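# Shut the folder cover over its clip

## Task

Fold the folder's front cover shut so it lies over the clip, with the folder resting on its back cover and the clip still closed. Letting the cover drop closed by itself is acceptable.

## Robot and tools

Robot: two arms on a table, left_arm (base near y = +0.367 m) and right_arm (base near y = -0.237 m). Each ends in a five-finger hand: right_arm has a right hand, left_arm a mirrored left hand. A camera stand sits behind the arms. Cameras: cam_high, cam_low, cam_left_wrist, cam_right_wrist (each 672x504).

Frame: all positions, orientations and offset axes use the scene frame. Origin is at table-top height, midway between the nominal bases; +x points out over the table, +y toward left_arm, +z up. Camera image sides do not match arm names. Printed hand positions can be a few cm off, and arms often rest 1 to 3 cm (sometimes 5 cm) below the commanded pose because of friction and weight; that alone does not mean contact.

Hand point: a point 0.05 m in front of the palm and 0.15 m out from the wrist face. Its +z runs along the straight fingers, +y out of the palm, +x across the palm away from the thumb on the right hand (toward the thumb on the left hand). Straight fingertips reach 0.06 to 0.07 m past the point along +z and sit 0.06 m behind it along -y. A bracket on the little-finger side of the wrist can strike objects.

The row (28 numbers, each in [-1, 1]), used by execute_actions and move. One flat list covers both arms, always all 28 even if one arm moves: left dx, dy, dz, rx, ry, rz; left little, ring, middle, index, thumb_bend, thumb_turn; left force_limit, speed; then the same 14 for the right arm. dx, dy, dz are an offset, not a pose: they are measured from that arm's current Hand target at the start of the action (or move), along scene axes, with 1.0 = 0.6 m. rx, ry, rz form one rotation vector, 1.0 = 180 degrees, turning about the Hand target's position. All zeros re-requests the current Hand target. Sending the same offset again moves the arm further. Orientation commands are clipped to 40 degrees from the measured orientation each step.

Hand numbers are absolute targets, not offsets: fingers -1 straight/open, +1 curled; thumb_bend -1 straight, +1 fully bent; thumb_turn -1 beside the palm, +1 opposite the fingers. force_limit maps -1..+1 to roughly 0..10 N at the fingertip (0..15 N for the two thumb motors). speed rises from near zero at -1 to full at +0.48 and above. There is no 'no change' value: to keep a hand as it is, resend the eight hand numbers from the last row executed for it; if none has run yet this scene, send its hand_measured six values plus its hand_force_limit and hand_speed. For a gentle grip close at speed -0.94 or lower. A finger locks once it reaches its target or force_limit; to loosen, send a target more open than hand_measured.

Tools:
- execute_actions(actions, cameras): actions is a list of actions; each action is up to 15 rows of 28 numbers, one row per 1/30 s step; a short action repeats its last row. Every row in an action counts from the pose at that action's start. Images come back only when actions is empty or cameras names them (["all"] for all, [] for none).
- move(target, speed, blend, blocking, cameras): target is one 28-number row or a list of up to 15 rows; every row's offsets count from the same starting Hand targets. speed is path top speed in m/s (0.002 to 4.3, default 0.25; rotation capped at twice that in rad/s), one value or one per target. blend in m rounds corners (0 means stop at each). Paths run straight, do not avoid obstacles, and are cut after 10 s. blocking=false returns after about 0.5 s while the move continues.
- wait(seconds 0 to 10, cameras): let time pass with last commands held.
- stop(cameras): brake a running move.
- zoom_image(camera, region [x0, y0, x1, y1] pixels, at most 504 x 504): closer look at the latest image of that camera.
- show_instructions(): shows the reference images.
- finished_scene(scene): ends the current scene with its number; irreversible.

Results: end_effector_position (m) and end_effector_quat_wxyz per arm in the scene frame; Hand target (the base for next offsets); joint positions, velocities, torques; hand_measured, hand_stopped_by (moving, target, force, stalled, fault) and hand_load_n in the same six-motor order as the row; a lost grip shows as hand_load_n near 0. A move adds a 'move:' line: done, off_target, moving, held or fault, plus limits such as paced (pose clipped) or held (steps withheld). MOTOR HOT appears near 85 C; at 100 C the arm goes limp for 30 to 60 s (OVER-TEMPERATURE FAULT).

Joint ranges (rad): waist -2.880..2.880, shoulder 0.000..3.142, elbow 0.000..3.019, wrist pitch -1.693..1.571, wrist yaw -1.571..1.571, wrist roll -2.094..2.094.

Avoid: knocking anything off the table, dropping or releasing moving parts, slamming, hard pushes into the table or fixed things, any contact between the two arms or one hand gripping the other, excessive finger loads, and paths passing near an arm's own base. Faster moves hit harder, and targets set past a contact press harder; to end a push, command back past the hand point. Long stretched holds heat motors. The folder must stay on the table, cover closed over the clip.

Each tool is called after "Emit:" as name(argument=value, ...), one argument or row to a line, values as JSON.

Reference images:

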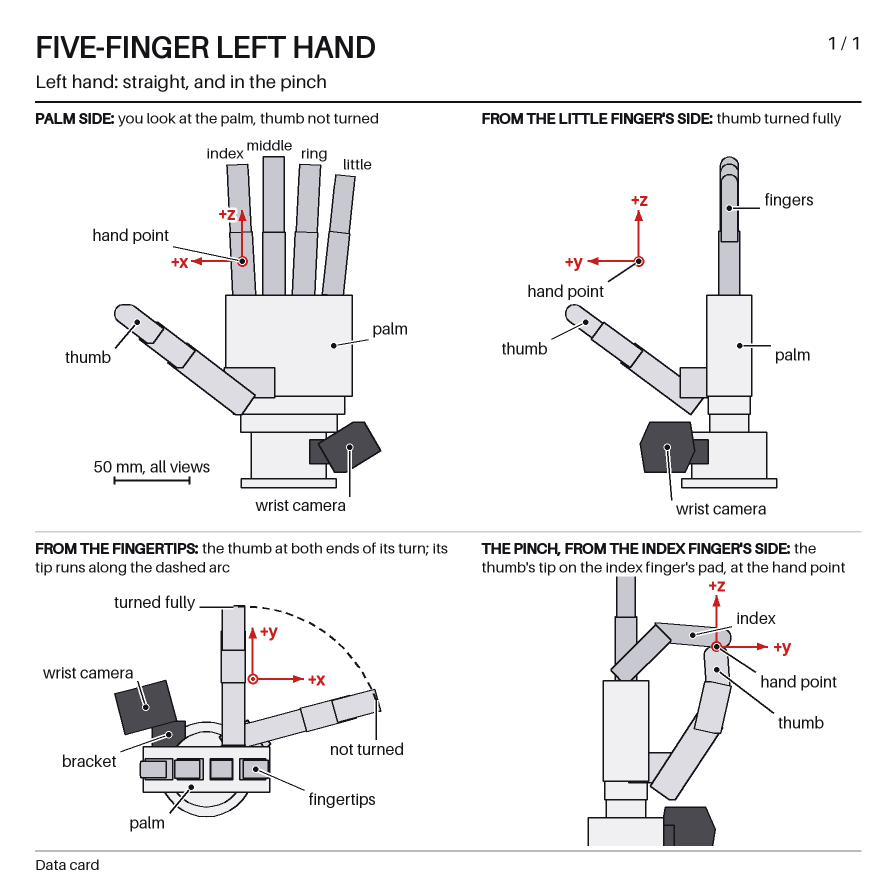

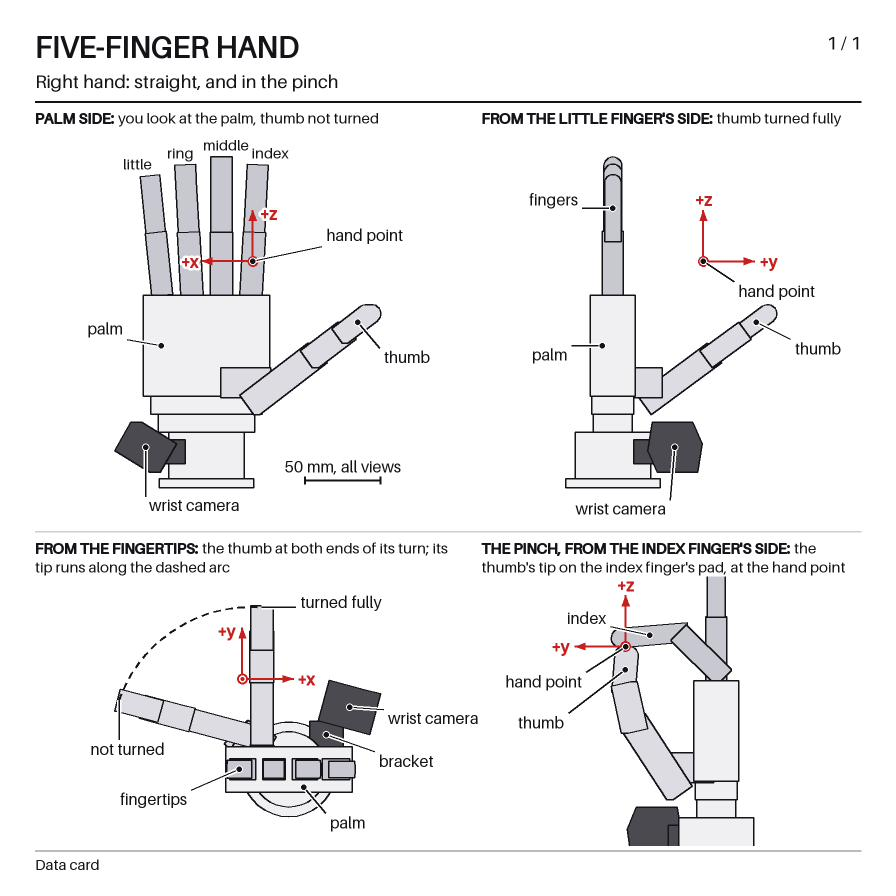

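## Session

Emit:
execute_actions(
  actions=[],
)

Scene clock: 0.00 s.
left_arm: end_effector_position=(+0.2616, +0.0074, +0.3659) hand_measured=(-1.000, -1.000, -1.000, -1.000, -1.000, -1.000) hand_load_n=(+0.0, +0.0, +0.0, +0.0, +0.0, +0.0) hand_stopped_by=(target, target, target, target, target, target) hand_force_limit=0.00 hand_speed=-0.80 end_effector_quat_wxyz=(+0.222, -0.169, +0.911, -0.305) | right_arm: end_effector_position=(+0.5077, -0.0103, +0.2619) hand_measured=(-1.000, -1.000, -1.000, -1.000, -1.000, -1.000) hand_load_n=(+0.0, +0.0, +0.5, +0.0, +0.0, +0.0) hand_stopped_by=(target, target, target, target, target, target) hand_force_limit=0.00 hand_speed=-0.80 end_effector_quat_wxyz=(+0.017, -0.229, +0.972, +0.045)
Joint positions: left_arm=[-0.908 1.183 1.317 -0.94 -0.121 0.321] | right_arm=[0.295 1.829 1.899 -1.605 -0.09 1.361]
Joint velocities: within noise
Joint torques (N m): no reading
Motor temperatures (°C): left_arm=[37 37 29 34 33 31] | right_arm=[41 30 30 38 29 35]
Heat: left arm: hottest waist 37 °C; right arm: hottest waist 41 °C.
Hand target: left_arm +0.2648, +0.0031, +0.3757; +0.226, -0.169, +0.907, -0.313 | right_arm +0.5133, -0.0088, +0.2665; +0.024, -0.229, +0.972, +0.045

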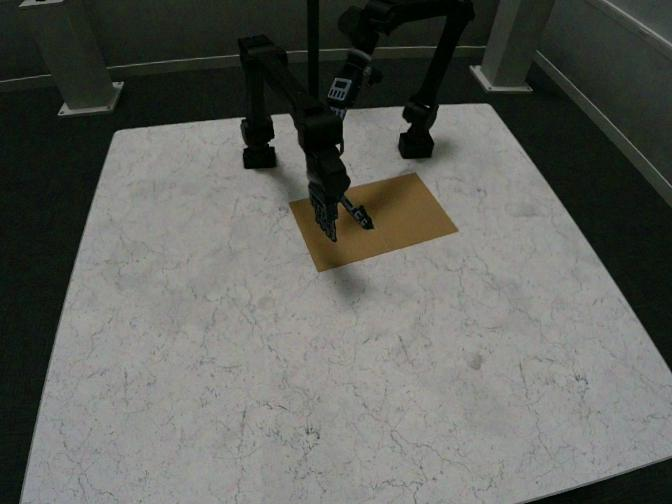

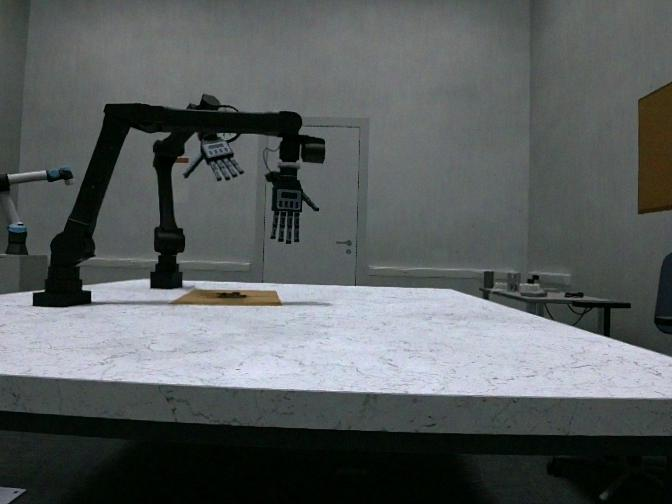

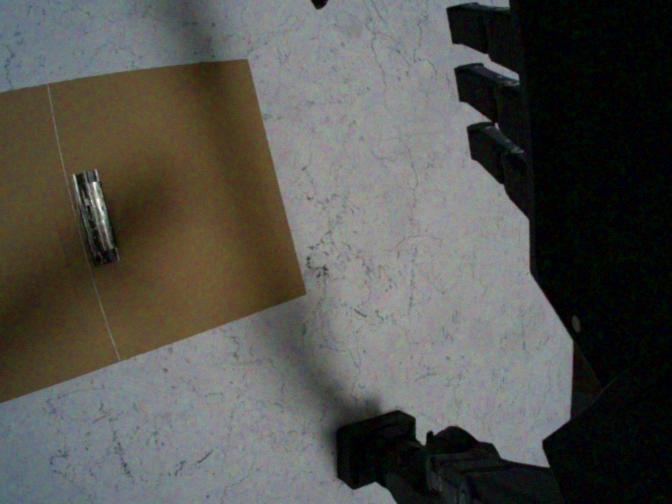

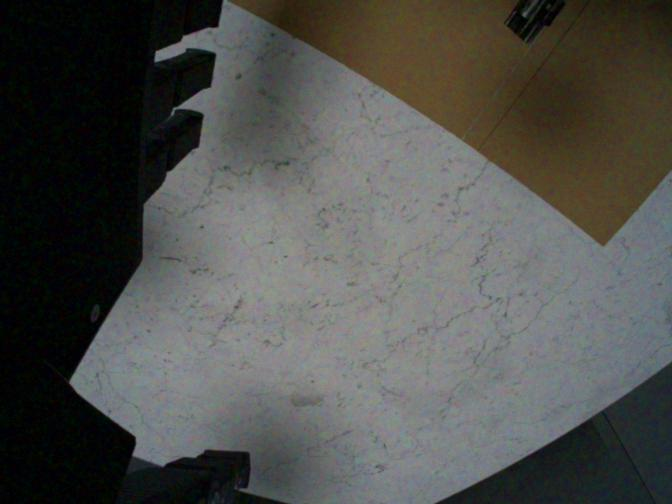

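Emit:
zoom_image(
  camera="cam_high",
  region=[270, 150, 480, 290],
)

Emit:
zoom_image(
  camera="cam_left_wrist",
  region=[0, 100, 200, 300],
)

Emit:
zoom_image(
  camera="cam_low",
  region=[150, 270, 350, 320],
)

Emit:
zoom_image(
  camera="cam_right_wrist",
  region=[400, 0, 672, 260],
)

Scaled by 2.400.

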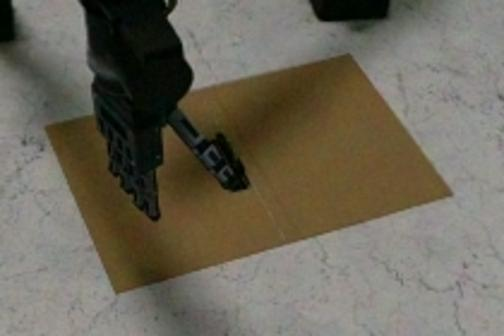

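Scaled by 2.520 from the camera's 672x504 image, which has a finer 960x720 frame.

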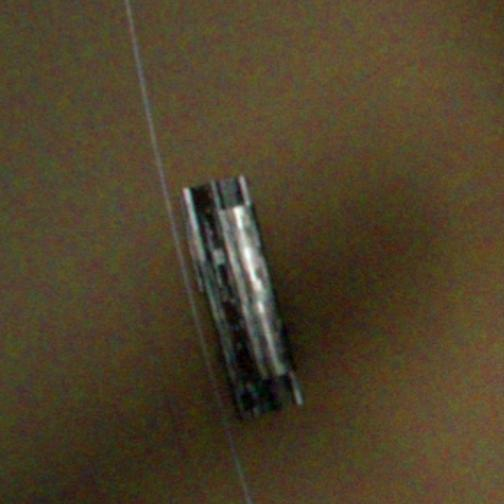

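Scaled by 2.520.

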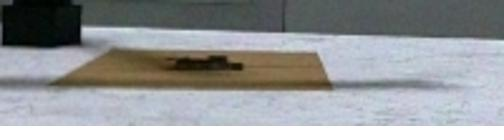

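Scaled by 1.853 from the camera's 672x504 image, which has a finer 960x720 frame.

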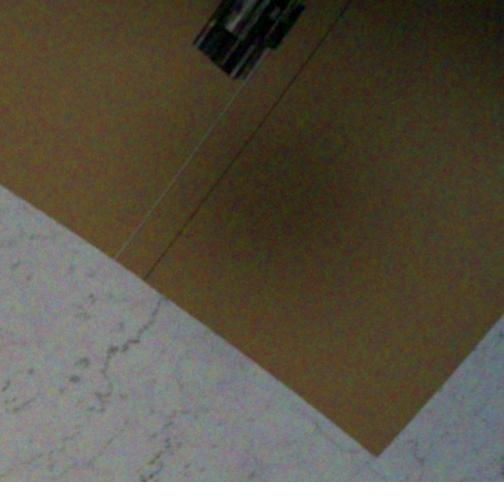

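Emit:
move(
  target=[0,0,0,0,0,0,-1,-1,-1,-1,-1,-1,0,-0.8,-0.105,-0.485,-0.15,0,0,0,-1,-1,-1,-1,-1,-1,0,-0.8],
  cameras=["all"],
)

Scene clock: 61.90 s.
left_arm: end_effector_position=(+0.2616, +0.0074, +0.3659) hand_measured=(-1.000, -1.000, -1.000, -1.000, -1.000, -1.000) hand_load_n=(+0.0, +0.0, +0.0, +0.0, +0.0, +0.0) hand_stopped_by=(target, target, target, target, target, target) hand_force_limit=0.00 hand_speed=-0.80 end_effector_quat_wxyz=(+0.222, -0.169, +0.911, -0.305) | right_arm: end_effector_position=(+0.4497, -0.3040, +0.1787) hand_measured=(-1.000, -1.000, -1.000, -1.000, -1.000, -1.000) hand_load_n=(-0.5, +0.0, +0.0, +0.0, +0.0, +0.0) hand_stopped_by=(target, target, target, target, target, target) hand_force_limit=0.00 hand_speed=-0.80 end_effector_quat_wxyz=(+0.021, -0.220, +0.974, +0.045)
Joint positions: left_arm=[-0.908 1.183 1.317 -0.94 -0.121 0.321] | right_arm=[-0.259 1.702 1.505 -1.383 -0.1 0.824]
Joint torques (N m): left_arm=[1.38 -6.24 13.29 2.02 -0.11 0.01] | right_arm=[-1.44 -14.21 7.53 0.47 -0.18 -0.02]
Motor temperatures (°C): left_arm=[37 37 42 33 32 31] | right_arm=[40 34 34 37 28 33]
Heat: left arm: hottest elbow 42 °C; right arm: hottest waist 40 °C.
Hand target: left_arm +0.2648, +0.0031, +0.3757; +0.226, -0.169, +0.907, -0.313 | right_arm +0.4503, -0.2998, +0.1766; +0.024, -0.229, +0.972, +0.045
Off the commanded pose: left_arm 0.011 m, 1 deg | right_arm 0.005 m, 1 deg.
move: off_target (left_arm)

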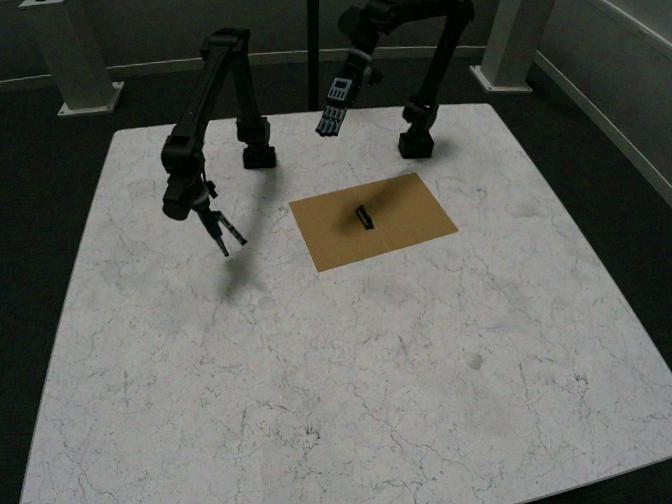

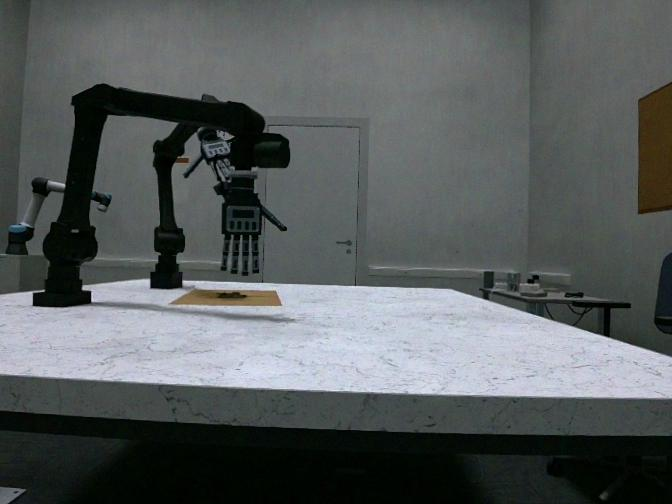

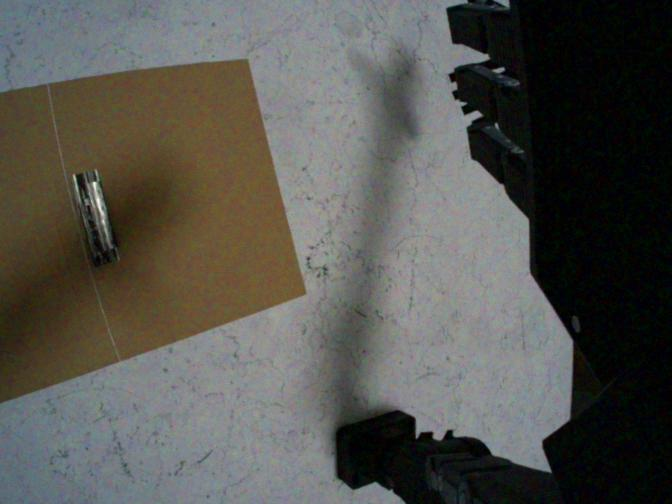

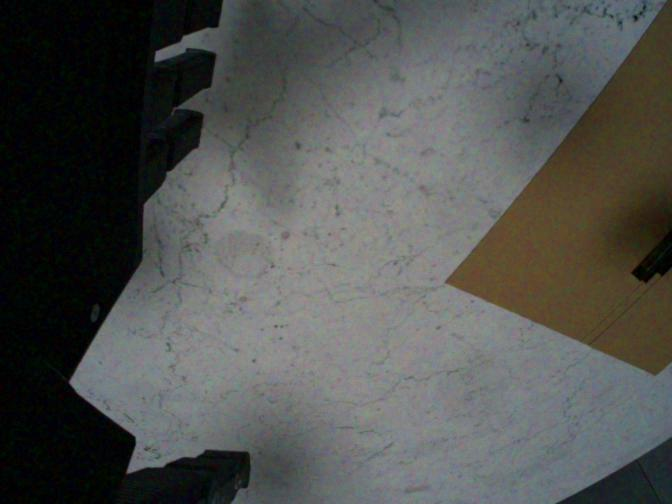

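Emit:
zoom_image(
  camera="cam_high",
  region=[280, 160, 470, 280],
)

Emit:
zoom_image(
  camera="cam_low",
  region=[160, 270, 300, 320],
)

Scaled by 2.653.

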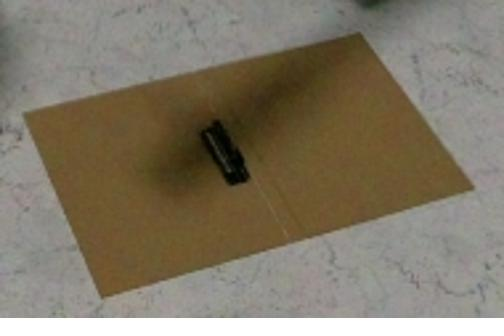

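Scaled by 3.600.

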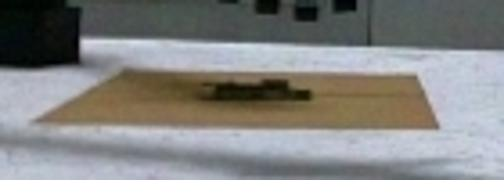

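Emit:
move(
  target=[0.025,0.66,-0.06,0.042,0.264,0.361,-1,-1,-1,-1,-1,-1,0,-0.8,0,0,0,0,0,0,-1,-1,-1,-1,-1,-1,0,-0.8],
  cameras=["all"],
)

Scene clock: 283.63 s.
left_arm: end_effector_position=(+0.2710, +0.3954, +0.3270) hand_measured=(-1.000, -1.000, -1.000, -1.000, -1.000, -1.000) hand_load_n=(+0.0, +0.0, +0.0, +0.0, +0.0, +0.0) hand_stopped_by=(target, target, target, target, target, target) hand_force_limit=0.00 hand_speed=-0.80 end_effector_quat_wxyz=(+0.010, +0.710, -0.704, -0.006) | right_arm: end_effector_position=(+0.4496, -0.3040, +0.1787) hand_measured=(-1.000, -1.000, -1.000, -1.000, -1.000, -1.000) hand_load_n=(+0.0, +0.0, +0.0, +0.0, +0.0, +0.0) hand_stopped_by=(target, target, target, target, target, target) hand_force_limit=0.00 hand_speed=-0.80 end_effector_quat_wxyz=(+0.021, -0.220, +0.974, +0.045)
Joint positions: left_arm=[0.195 1.294 1.379 -1.681 0.002 0.162] | right_arm=[-0.259 1.702 1.505 -1.383 -0.1 0.823]
Joint torques (N m): left_arm=[1.61 -6.42 14.08 0.49 -0.03 0.15] | right_arm=[-1.44 -14.1 7.53 0.44 -0.18 -0.01]
Motor temperatures (°C): left_arm=[36 36 50 32 31 31] | right_arm=[38 35 34 35 27 30]
Heat: left arm: hottest elbow 50 °C; right arm: hottest waist 38 °C.
Hand target: left_arm +0.2797, +0.3990, +0.3396; +0.000, +0.707, -0.707, +0.001 | right_arm +0.4502, -0.2998, +0.1766; +0.024, -0.229, +0.972, +0.045
Off the commanded pose: left_arm 0.016 m, 2 deg | right_arm 0.005 m, 1 deg.
move: off_target (left_arm)

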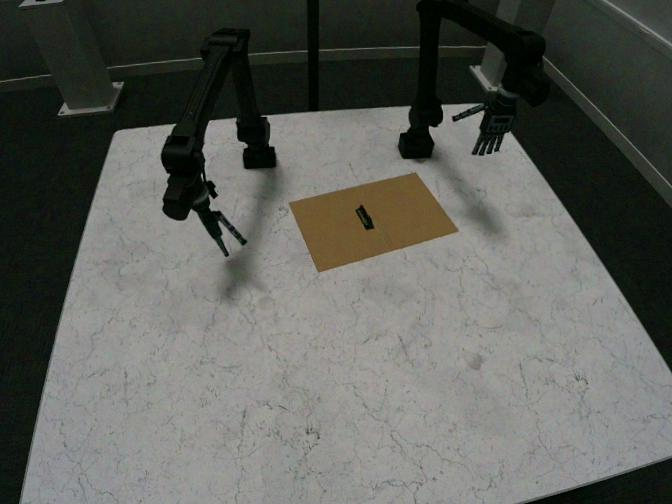

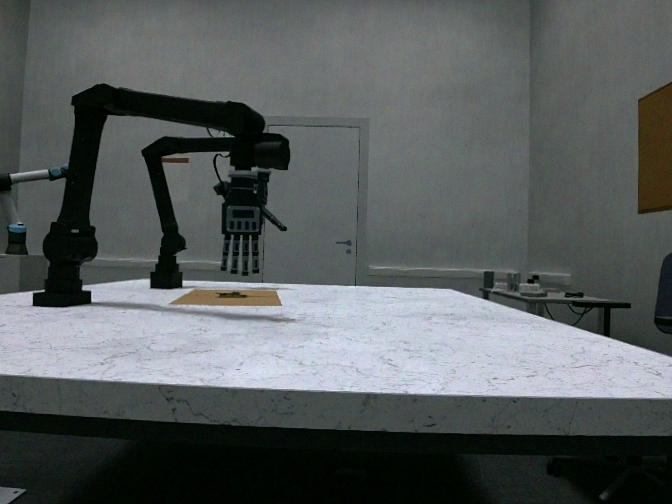

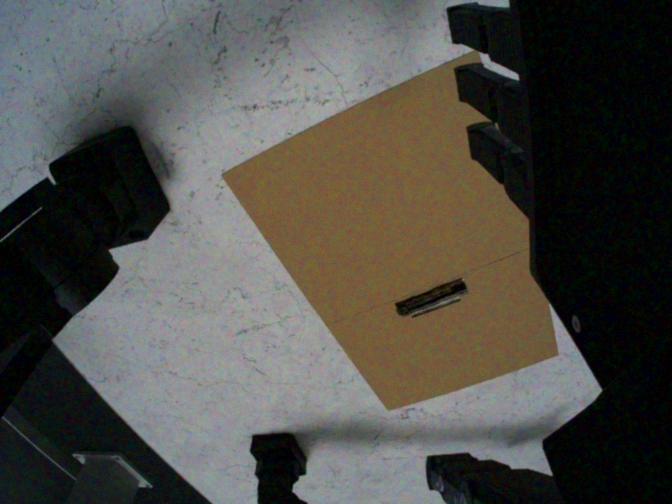

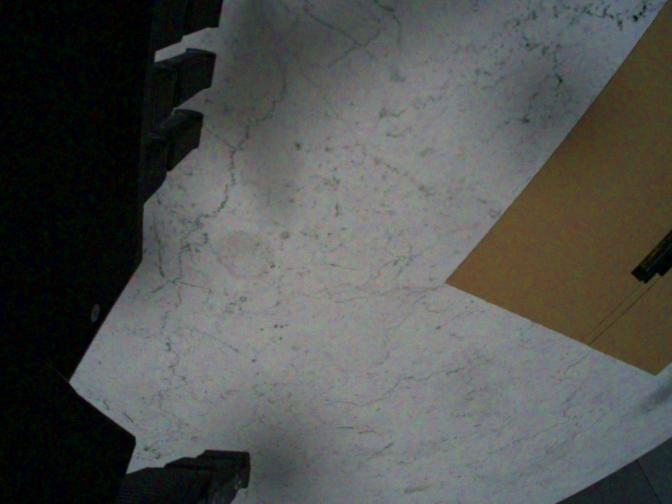

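Emit:
zoom_image(
  camera="cam_left_wrist",
  region=[320, 230, 560, 420],
)

Emit:
zoom_image(
  camera="cam_left_wrist",
  region=[200, 40, 500, 260],
)

Emit:
zoom_image(
  camera="cam_right_wrist",
  region=[430, 150, 672, 400],
)

Scaled by 2.100 from the camera's 672x504 image, which has a finer 960x720 frame.

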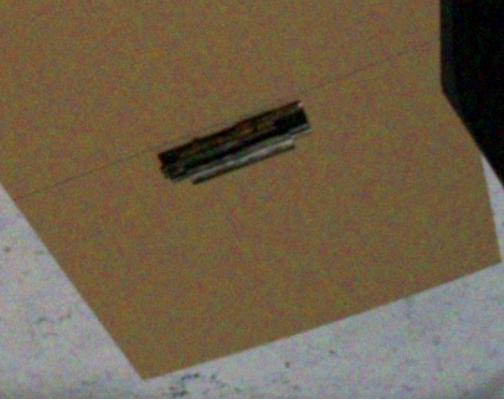

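Scaled by 1.680 from the camera's 672x504 image, which has a finer 960x720 frame.

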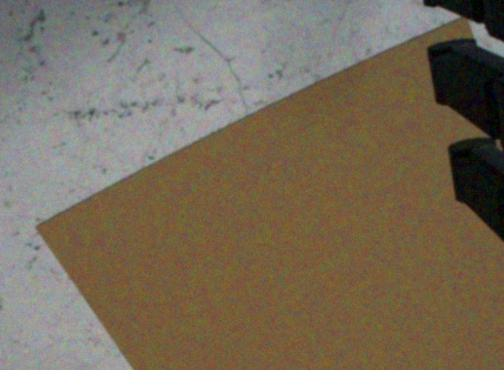

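Scaled by 2.016 from the camera's 672x504 image, which has a finer 960x720 frame.

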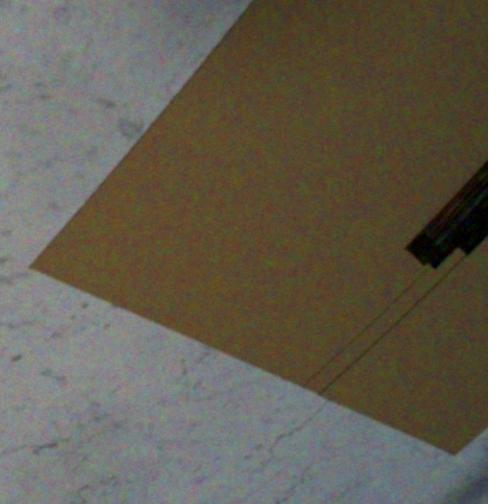

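Emit:
move(
  target=[0,0.19,-0.3,0,0,0,-1,-1,-1,-1,-1,-1,0,-0.8,0,0,0,0,0,0,-1,-1,-1,-1,-1,-1,0,-0.8],
  cameras=["cam_left_wrist","cam_high"],
)

Emit:
zoom_image(
  camera="cam_left_wrist",
  region=[100, 150, 450, 400],
)

Scene clock: 361.07 s.
left_arm: end_effector_position=(+0.2782, +0.5093, +0.1618) hand_measured=(-1.000, -1.000, -1.000, -1.000, -1.000, -1.000) hand_load_n=(+0.0, +0.0, +0.0, +0.0, +0.0, +0.0) hand_stopped_by=(target, target, target, target, target, target) hand_force_limit=0.00 hand_speed=-0.80 end_effector_quat_wxyz=(+0.004, +0.710, -0.704, +0.000) | right_arm: end_effector_position=(+0.4496, -0.3040, +0.1787) hand_measured=(-1.000, -1.000, -1.000, -1.000, -1.000, -1.000) hand_load_n=(+0.0, +0.0, +0.0, +0.0, +0.0, +0.0) hand_stopped_by=(target, target, target, target, target, target) hand_force_limit=0.00 hand_speed=-0.80 end_effector_quat_wxyz=(+0.021, -0.220, +0.974, +0.045)
Joint positions: left_arm=[0.475 1.45 1.095 -1.223 0.002 0.444] | right_arm=[-0.259 1.702 1.505 -1.383 -0.1 0.823]
Joint torques (N m): left_arm=[2.2 -8.64 9.42 1.18 -0.02 0.1] | right_arm=[-1.44 -14.15 7.54 0.46 -0.18 -0.01]
Motor temperatures (°C): left_arm=[35 35 56 32 31 31] | right_arm=[38 35 35 35 27 30]
Heat: left arm: hottest elbow 56 °C; right arm: hottest waist 38 °C.
Hand target: left_arm +0.2797, +0.5129, +0.1596; +0.000, +0.707, -0.707, +0.001 | right_arm +0.4502, -0.2998, +0.1766; +0.024, -0.229, +0.972, +0.045
Off the commanded pose: left_arm 0.005 m, 1 deg | right_arm 0.005 m, 1 deg.
move: done
Images, in order (width x height): cam_high 672x504, cam_left_wrist 672x504.

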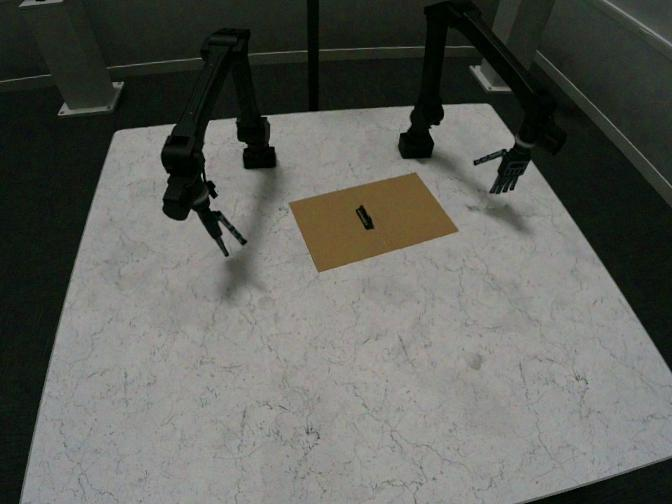

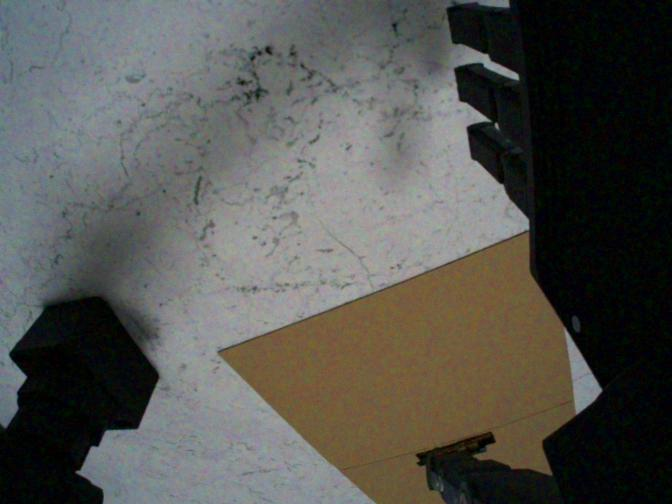

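Scaled by 1.440 from the camera's 672x504 image, which has a finer 960x720 frame.

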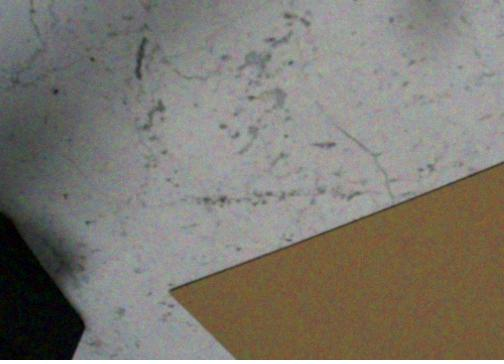

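Emit:
zoom_image(
  camera="cam_left_wrist",
  region=[200, 290, 340, 380],
)

Scaled by 3.600 from the camera's 672x504 image, which has a finer 960x720 frame.

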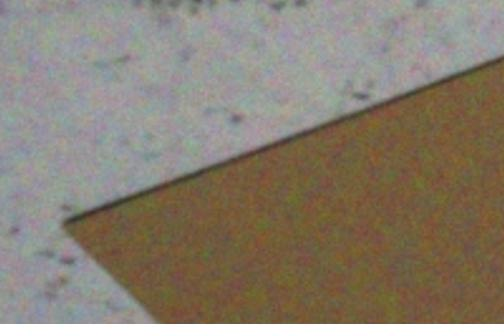

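Emit:
move(
  target=[-0.048,-0.697,0.067,0,0,-0.437,-1,-1,-1,-1,-1,-1,0,-0.8,0,0,0,0,0,0,-1,-1,-1,-1,-1,-1,0,-0.8],
  cameras=["cam_left_wrist","cam_high","cam_low"],
)

Emit:
zoom_image(
  camera="cam_left_wrist",
  region=[200, 100, 500, 340],
)

Scene clock: 488.87 s.
left_arm: end_effector_position=(+0.2416, +0.1038, +0.1925) hand_measured=(-1.000, -1.000, -1.000, -1.000, -1.000, -1.000) hand_load_n=(+0.0, +0.0, +0.0, -0.5, +0.0, +0.0) hand_stopped_by=(target, target, target, target, target, target) hand_force_limit=0.00 hand_speed=-0.80 end_effector_quat_wxyz=(-0.005, -0.107, +0.994, +0.005) | right_arm: end_effector_position=(+0.4496, -0.3040, +0.1787) hand_measured=(-1.000, -1.000, -1.000, -1.000, -1.000, -1.000) hand_load_n=(+0.0, +0.0, +0.0, +0.0, +0.0, +0.0) hand_stopped_by=(target, target, target, target, target, target) hand_force_limit=0.00 hand_speed=-0.80 end_effector_quat_wxyz=(+0.021, -0.220, +0.974, +0.045)
Joint positions: left_arm=[-0.774 1.53 1.267 -1.321 0.002 0.56] | right_arm=[-0.259 1.702 1.505 -1.383 -0.1 0.823]
Joint torques (N m): left_arm=[1.03 -9.99 13.45 0.49 -0.08 0.13] | right_arm=[-1.49 -14.1 7.56 0.46 -0.19 -0.01]
Motor temperatures (°C): left_arm=[35 35 48 31 30 31] | right_arm=[37 35 35 34 27 30]
Heat: left arm: hottest elbow 48 °C; right arm: hottest waist 37 °C.
Hand target: left_arm +0.2510, +0.0948, +0.1998; -0.001, -0.098, +0.995, +0.000 | right_arm +0.4502, -0.2998, +0.1766; +0.024, -0.229, +0.972, +0.045
Off the commanded pose: left_arm 0.015 m, 1 deg | right_arm 0.005 m, 1 deg.
move: off_target (left_arm)
Images, in order (width x height): cam_high 672x504, cam_low 672x504, cam_left_wrist 672x504.

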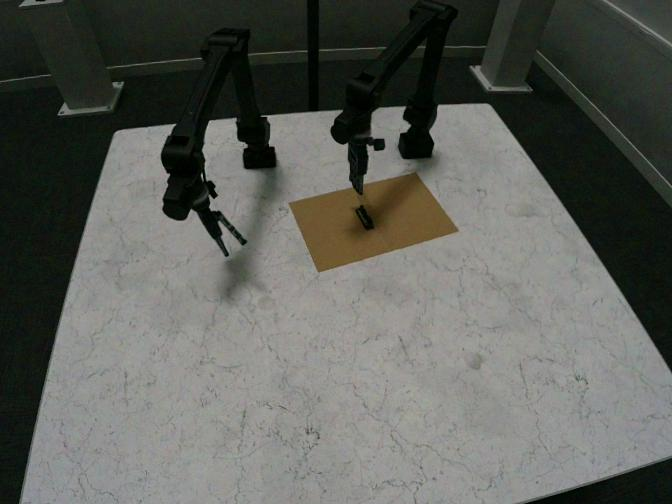

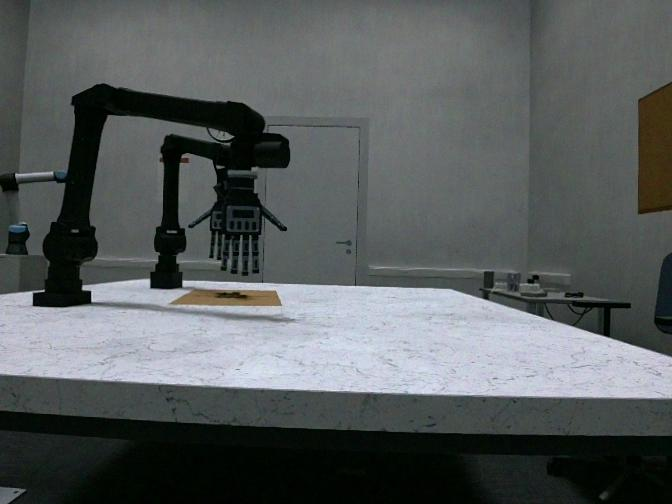

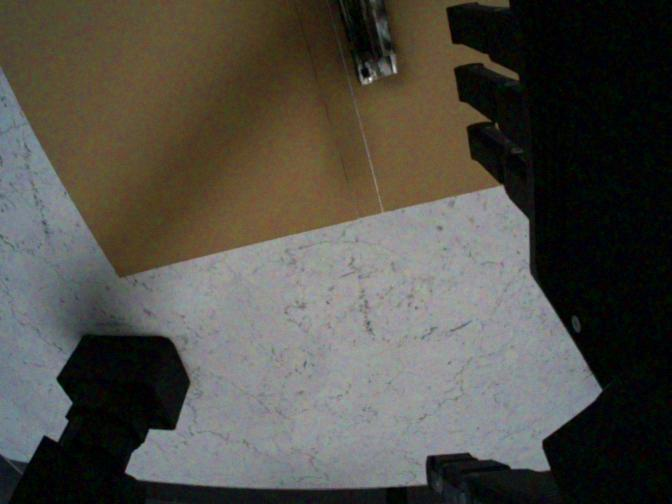

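Scaled by 1.680 from the camera's 672x504 image, which has a finer 960x720 frame.

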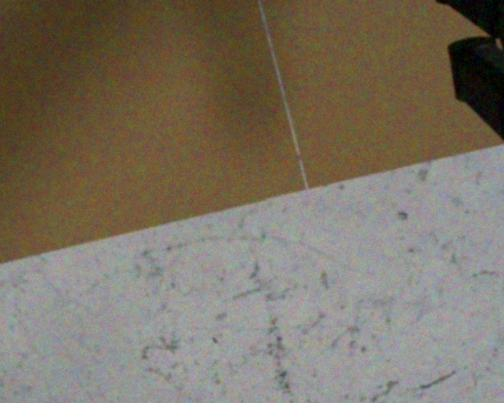

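Emit:
zoom_image(
  camera="cam_left_wrist",
  region=[280, 0, 450, 110],
)

Scaled by 2.965 from the camera's 672x504 image, which has a finer 960x720 frame.

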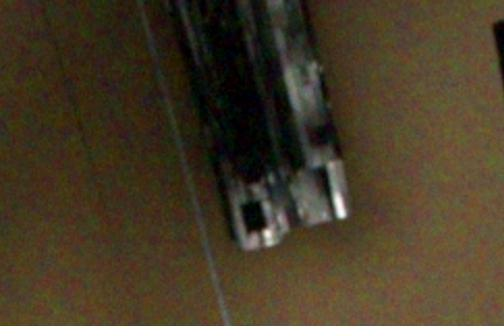

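Emit:
move(
  target=[0,0,-0.167,0,0,0,-1,-1,-1,-1,-1,-1,0,-0.8,0,0,0,0,0,0,-1,-1,-1,-1,-1,-1,0,-0.8],
  cameras=["cam_left_wrist","cam_high","cam_low"],
  speed=0.15,
)

Emit:
zoom_image(
  camera="cam_high",
  region=[320, 160, 440, 250],
)

Emit:
zoom_image(
  camera="cam_low",
  region=[170, 210, 310, 310],
)

Scene clock: 520.27 s.
left_arm: end_effector_position=(+0.2494, +0.0959, +0.1046) hand_measured=(-1.000, -1.000, -1.000, -1.000, -1.000, -1.000) hand_load_n=(+0.5, +0.0, +0.0, +0.0, +0.0, +0.0) hand_stopped_by=(target, target, target, target, target, target) hand_force_limit=0.00 hand_speed=-0.80 end_effector_quat_wxyz=(-0.001, -0.106, +0.994, -0.001) | right_arm: end_effector_position=(+0.4496, -0.3040, +0.1787) hand_measured=(-1.000, -1.000, -1.000, -1.000, -1.000, -1.000) hand_load_n=(+0.0, +0.0, +0.0, +0.0, +0.0, +0.0) hand_stopped_by=(target, target, target, target, target, target) hand_force_limit=0.00 hand_speed=-0.80 end_effector_quat_wxyz=(+0.021, -0.220, +0.974, +0.045)
Joint positions: left_arm=[-0.774 1.633 1.145 -1.083 0.002 0.56] | right_arm=[-0.259 1.702 1.505 -1.383 -0.1 0.823]
Joint torques (N m): left_arm=[1.38 -10.52 8.88 1.22 -0.05 0.13] | right_arm=[-1.44 -14.1 7.51 0.44 -0.18 -0.01]
Heat: left arm: hottest elbow 51 °C; right arm: hottest waist 37 °C.
Hand target: left_arm +0.2510, +0.0947, +0.0997; -0.001, -0.098, +0.995, -0.001 | right_arm +0.4502, -0.2998, +0.1766; +0.024, -0.229, +0.972, +0.045
Off the commanded pose: left_arm 0.005 m, 1 deg | right_arm 0.005 m, 1 deg.
move: done
Images, in order (width x height): cam_high 672x504, cam_low 672x504, cam_left_wrist 672x504.

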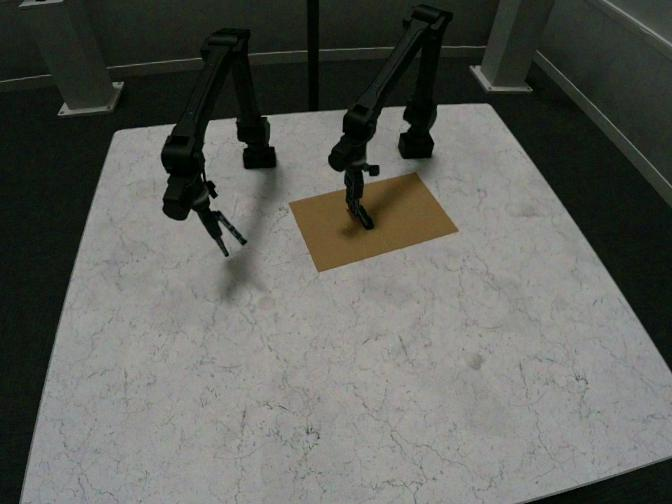

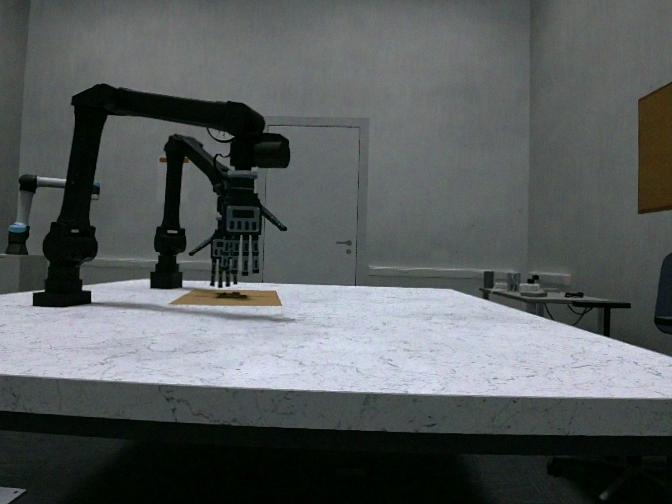

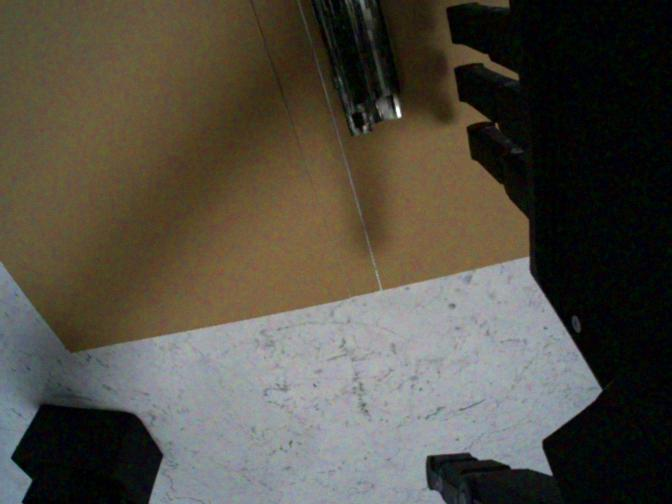

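Scaled by 4.200.

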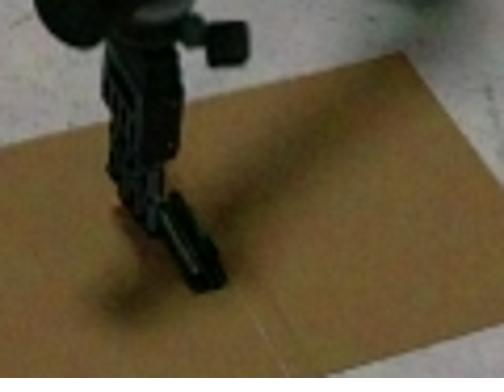

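Scaled by 3.600.

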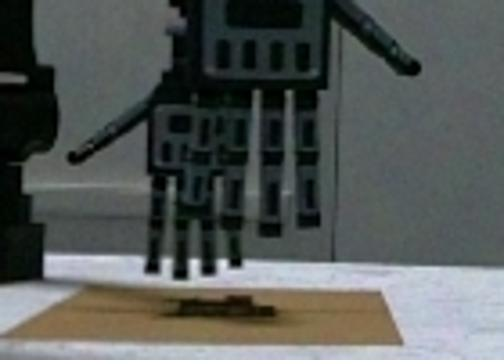

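Emit:
move(
  target=[0,0,-0.042,0,0,0,-1,-1,-1,-1,-1,-1,0,-0.8,0,0,0,0,0,0,-1,-1,-1,-1,-1,-1,0,-0.8],
  cameras=["cam_left_wrist","cam_high","cam_low"],
  speed=0.1,
)

Emit:
zoom_image(
  camera="cam_low",
  region=[170, 230, 280, 310],
)

Scene clock: 530.13 s.
left_arm: end_effector_position=(+0.2510, +0.0944, +0.0825) hand_measured=(-1.000, -1.000, -1.000, -1.000, -1.000, -1.000) hand_load_n=(+0.0, -0.5, +0.0, +0.0, +0.0, +0.0) hand_stopped_by=(target, target, target, target, target, target) hand_force_limit=0.00 hand_speed=-0.80 end_effector_quat_wxyz=(+0.002, -0.106, +0.994, -0.004) | right_arm: end_effector_position=(+0.4496, -0.3040, +0.1787) hand_measured=(-1.000, -1.000, -1.000, -1.000, -1.000, -1.000) hand_load_n=(+0.0, +0.0, +0.0, +0.5, +0.0, +0.0) hand_stopped_by=(target, target, target, target, target, target) hand_force_limit=0.00 hand_speed=-0.80 end_effector_quat_wxyz=(+0.021, -0.220, +0.974, +0.045)
Joint positions: left_arm=[-0.774 1.661 1.117 -1.018 0.002 0.56] | right_arm=[-0.259 1.702 1.505 -1.383 -0.1 0.823]
Joint torques (N m): left_arm=[1.32 -10.46 8.36 1.16 -0.02 0.11] | right_arm=[-1.44 -14.1 7.51 0.44 -0.19 -0.01]
Heat: left arm: hottest elbow 50 °C; right arm: hottest waist 37 °C.
Hand target: left_arm +0.2510, +0.0947, +0.0744; -0.001, -0.098, +0.995, +0.000 | right_arm +0.4502, -0.2998, +0.1766; +0.024, -0.229, +0.972, +0.045
Off the commanded pose: left_arm 0.008 m, 1 deg | right_arm 0.005 m, 1 deg.
move: done
Images, in order (width x height): cam_high 672x504, cam_low 672x504, cam_left_wrist 672x504.

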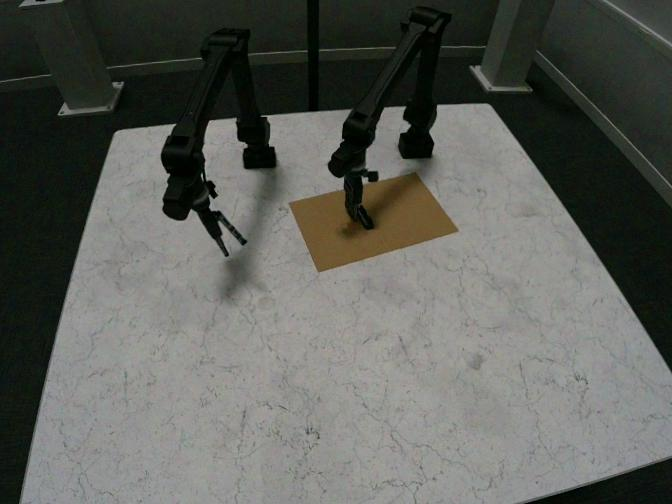

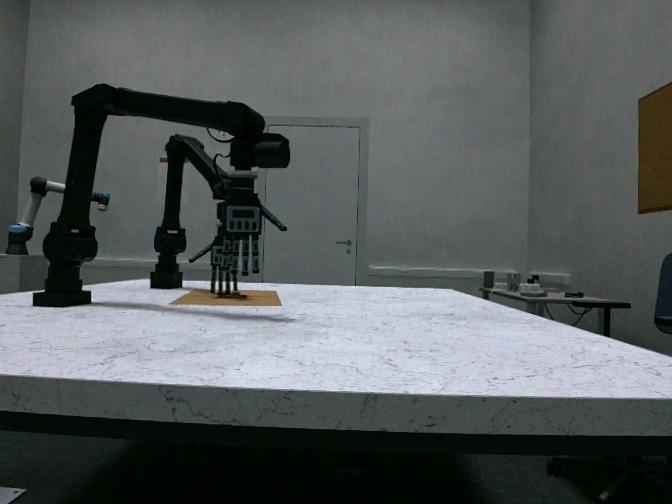

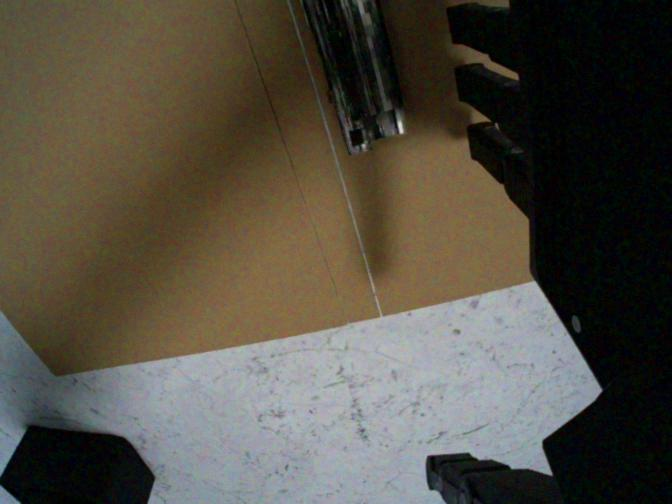

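Scaled by 4.582.

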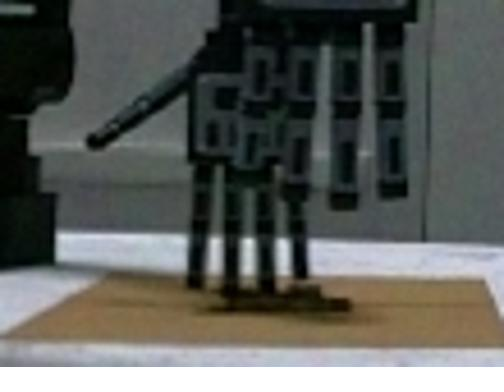

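Emit:
move(
  target=[0.033,0.006,-0.017,0,0,0,-1,-1,-1,-1,-1,-1,0,-0.8,0,0,0,0,0,0,-1,-1,-1,-1,-1,-1,0,-0.8],
  cameras=["cam_left_wrist","cam_high","cam_low"],
  speed=0.1,
)

Emit:
zoom_image(
  camera="cam_low",
  region=[170, 230, 280, 310],
)

Emit:
zoom_image(
  camera="cam_high",
  region=[320, 160, 440, 250],
)

Scene clock: 544.50 s.
left_arm: end_effector_position=(+0.2583, +0.0990, +0.0713) hand_measured=(-1.000, -1.000, -1.000, -1.000, -1.000, -1.000) hand_load_n=(+0.0, +0.0, +0.0, +0.0, -0.5, +0.0) hand_stopped_by=(target, target, target, target, target, target) hand_force_limit=0.00 hand_speed=-0.80 end_effector_quat_wxyz=(-0.004, -0.098, +0.995, -0.002) | right_arm: end_effector_position=(+0.4496, -0.3040, +0.1787) hand_measured=(-1.000, -1.000, -1.000, -1.000, -1.000, -1.000) hand_load_n=(+0.5, +0.0, +0.0, +0.0, +0.0, +0.0) hand_stopped_by=(target, target, target, target, target, target) hand_force_limit=0.00 hand_speed=-0.80 end_effector_quat_wxyz=(+0.021, -0.220, +0.974, +0.045)
Joint positions: left_arm=[-0.755 1.689 1.117 -1.001 0.009 0.595] | right_arm=[-0.259 1.702 1.505 -1.383 -0.1 0.823]
Joint torques (N m): left_arm=[2.84 -9.47 10.13 1.28 -0.31 0.11] | right_arm=[-1.44 -14.21 7.51 0.43 -0.19 -0.02]
Heat: left arm: hottest elbow 49 °C; right arm: hottest waist 37 °C.
Hand target: left_arm +0.2708, +0.0984, +0.0642; -0.001, -0.099, +0.995, -0.001 | right_arm +0.4502, -0.2998, +0.1766; +0.024, -0.229, +0.972, +0.045
Off the commanded pose: left_arm 0.014 m, 0 deg | right_arm 0.005 m, 1 deg.
move: off_target (left_arm)
Images, in order (width x height): cam_high 672x504, cam_low 672x504, cam_left_wrist 672x504.

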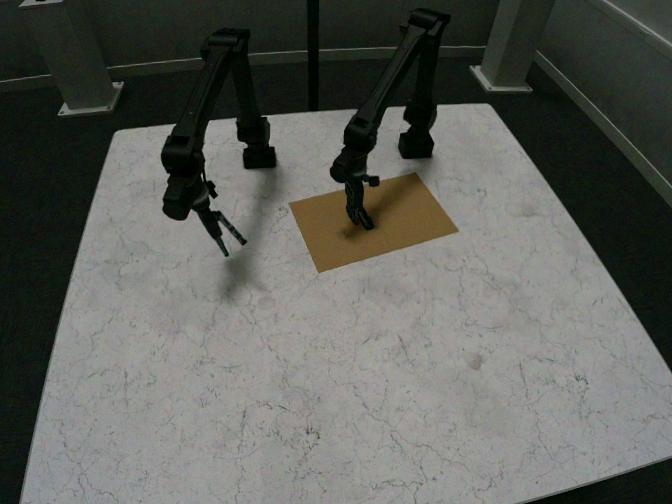

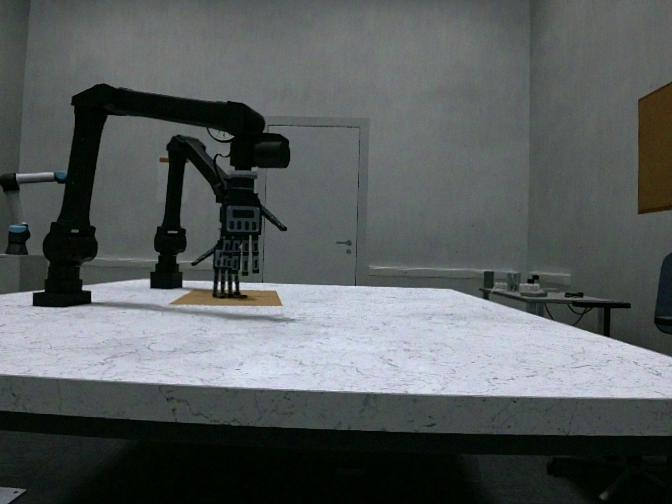

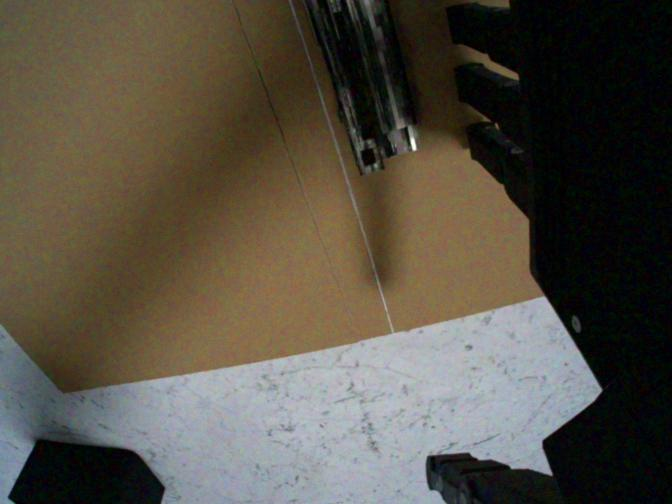

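Scaled by 4.582.

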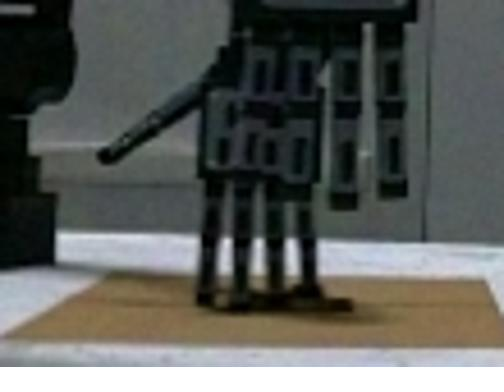

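Scaled by 4.200.

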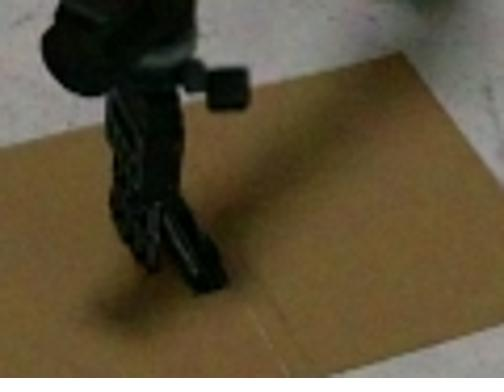

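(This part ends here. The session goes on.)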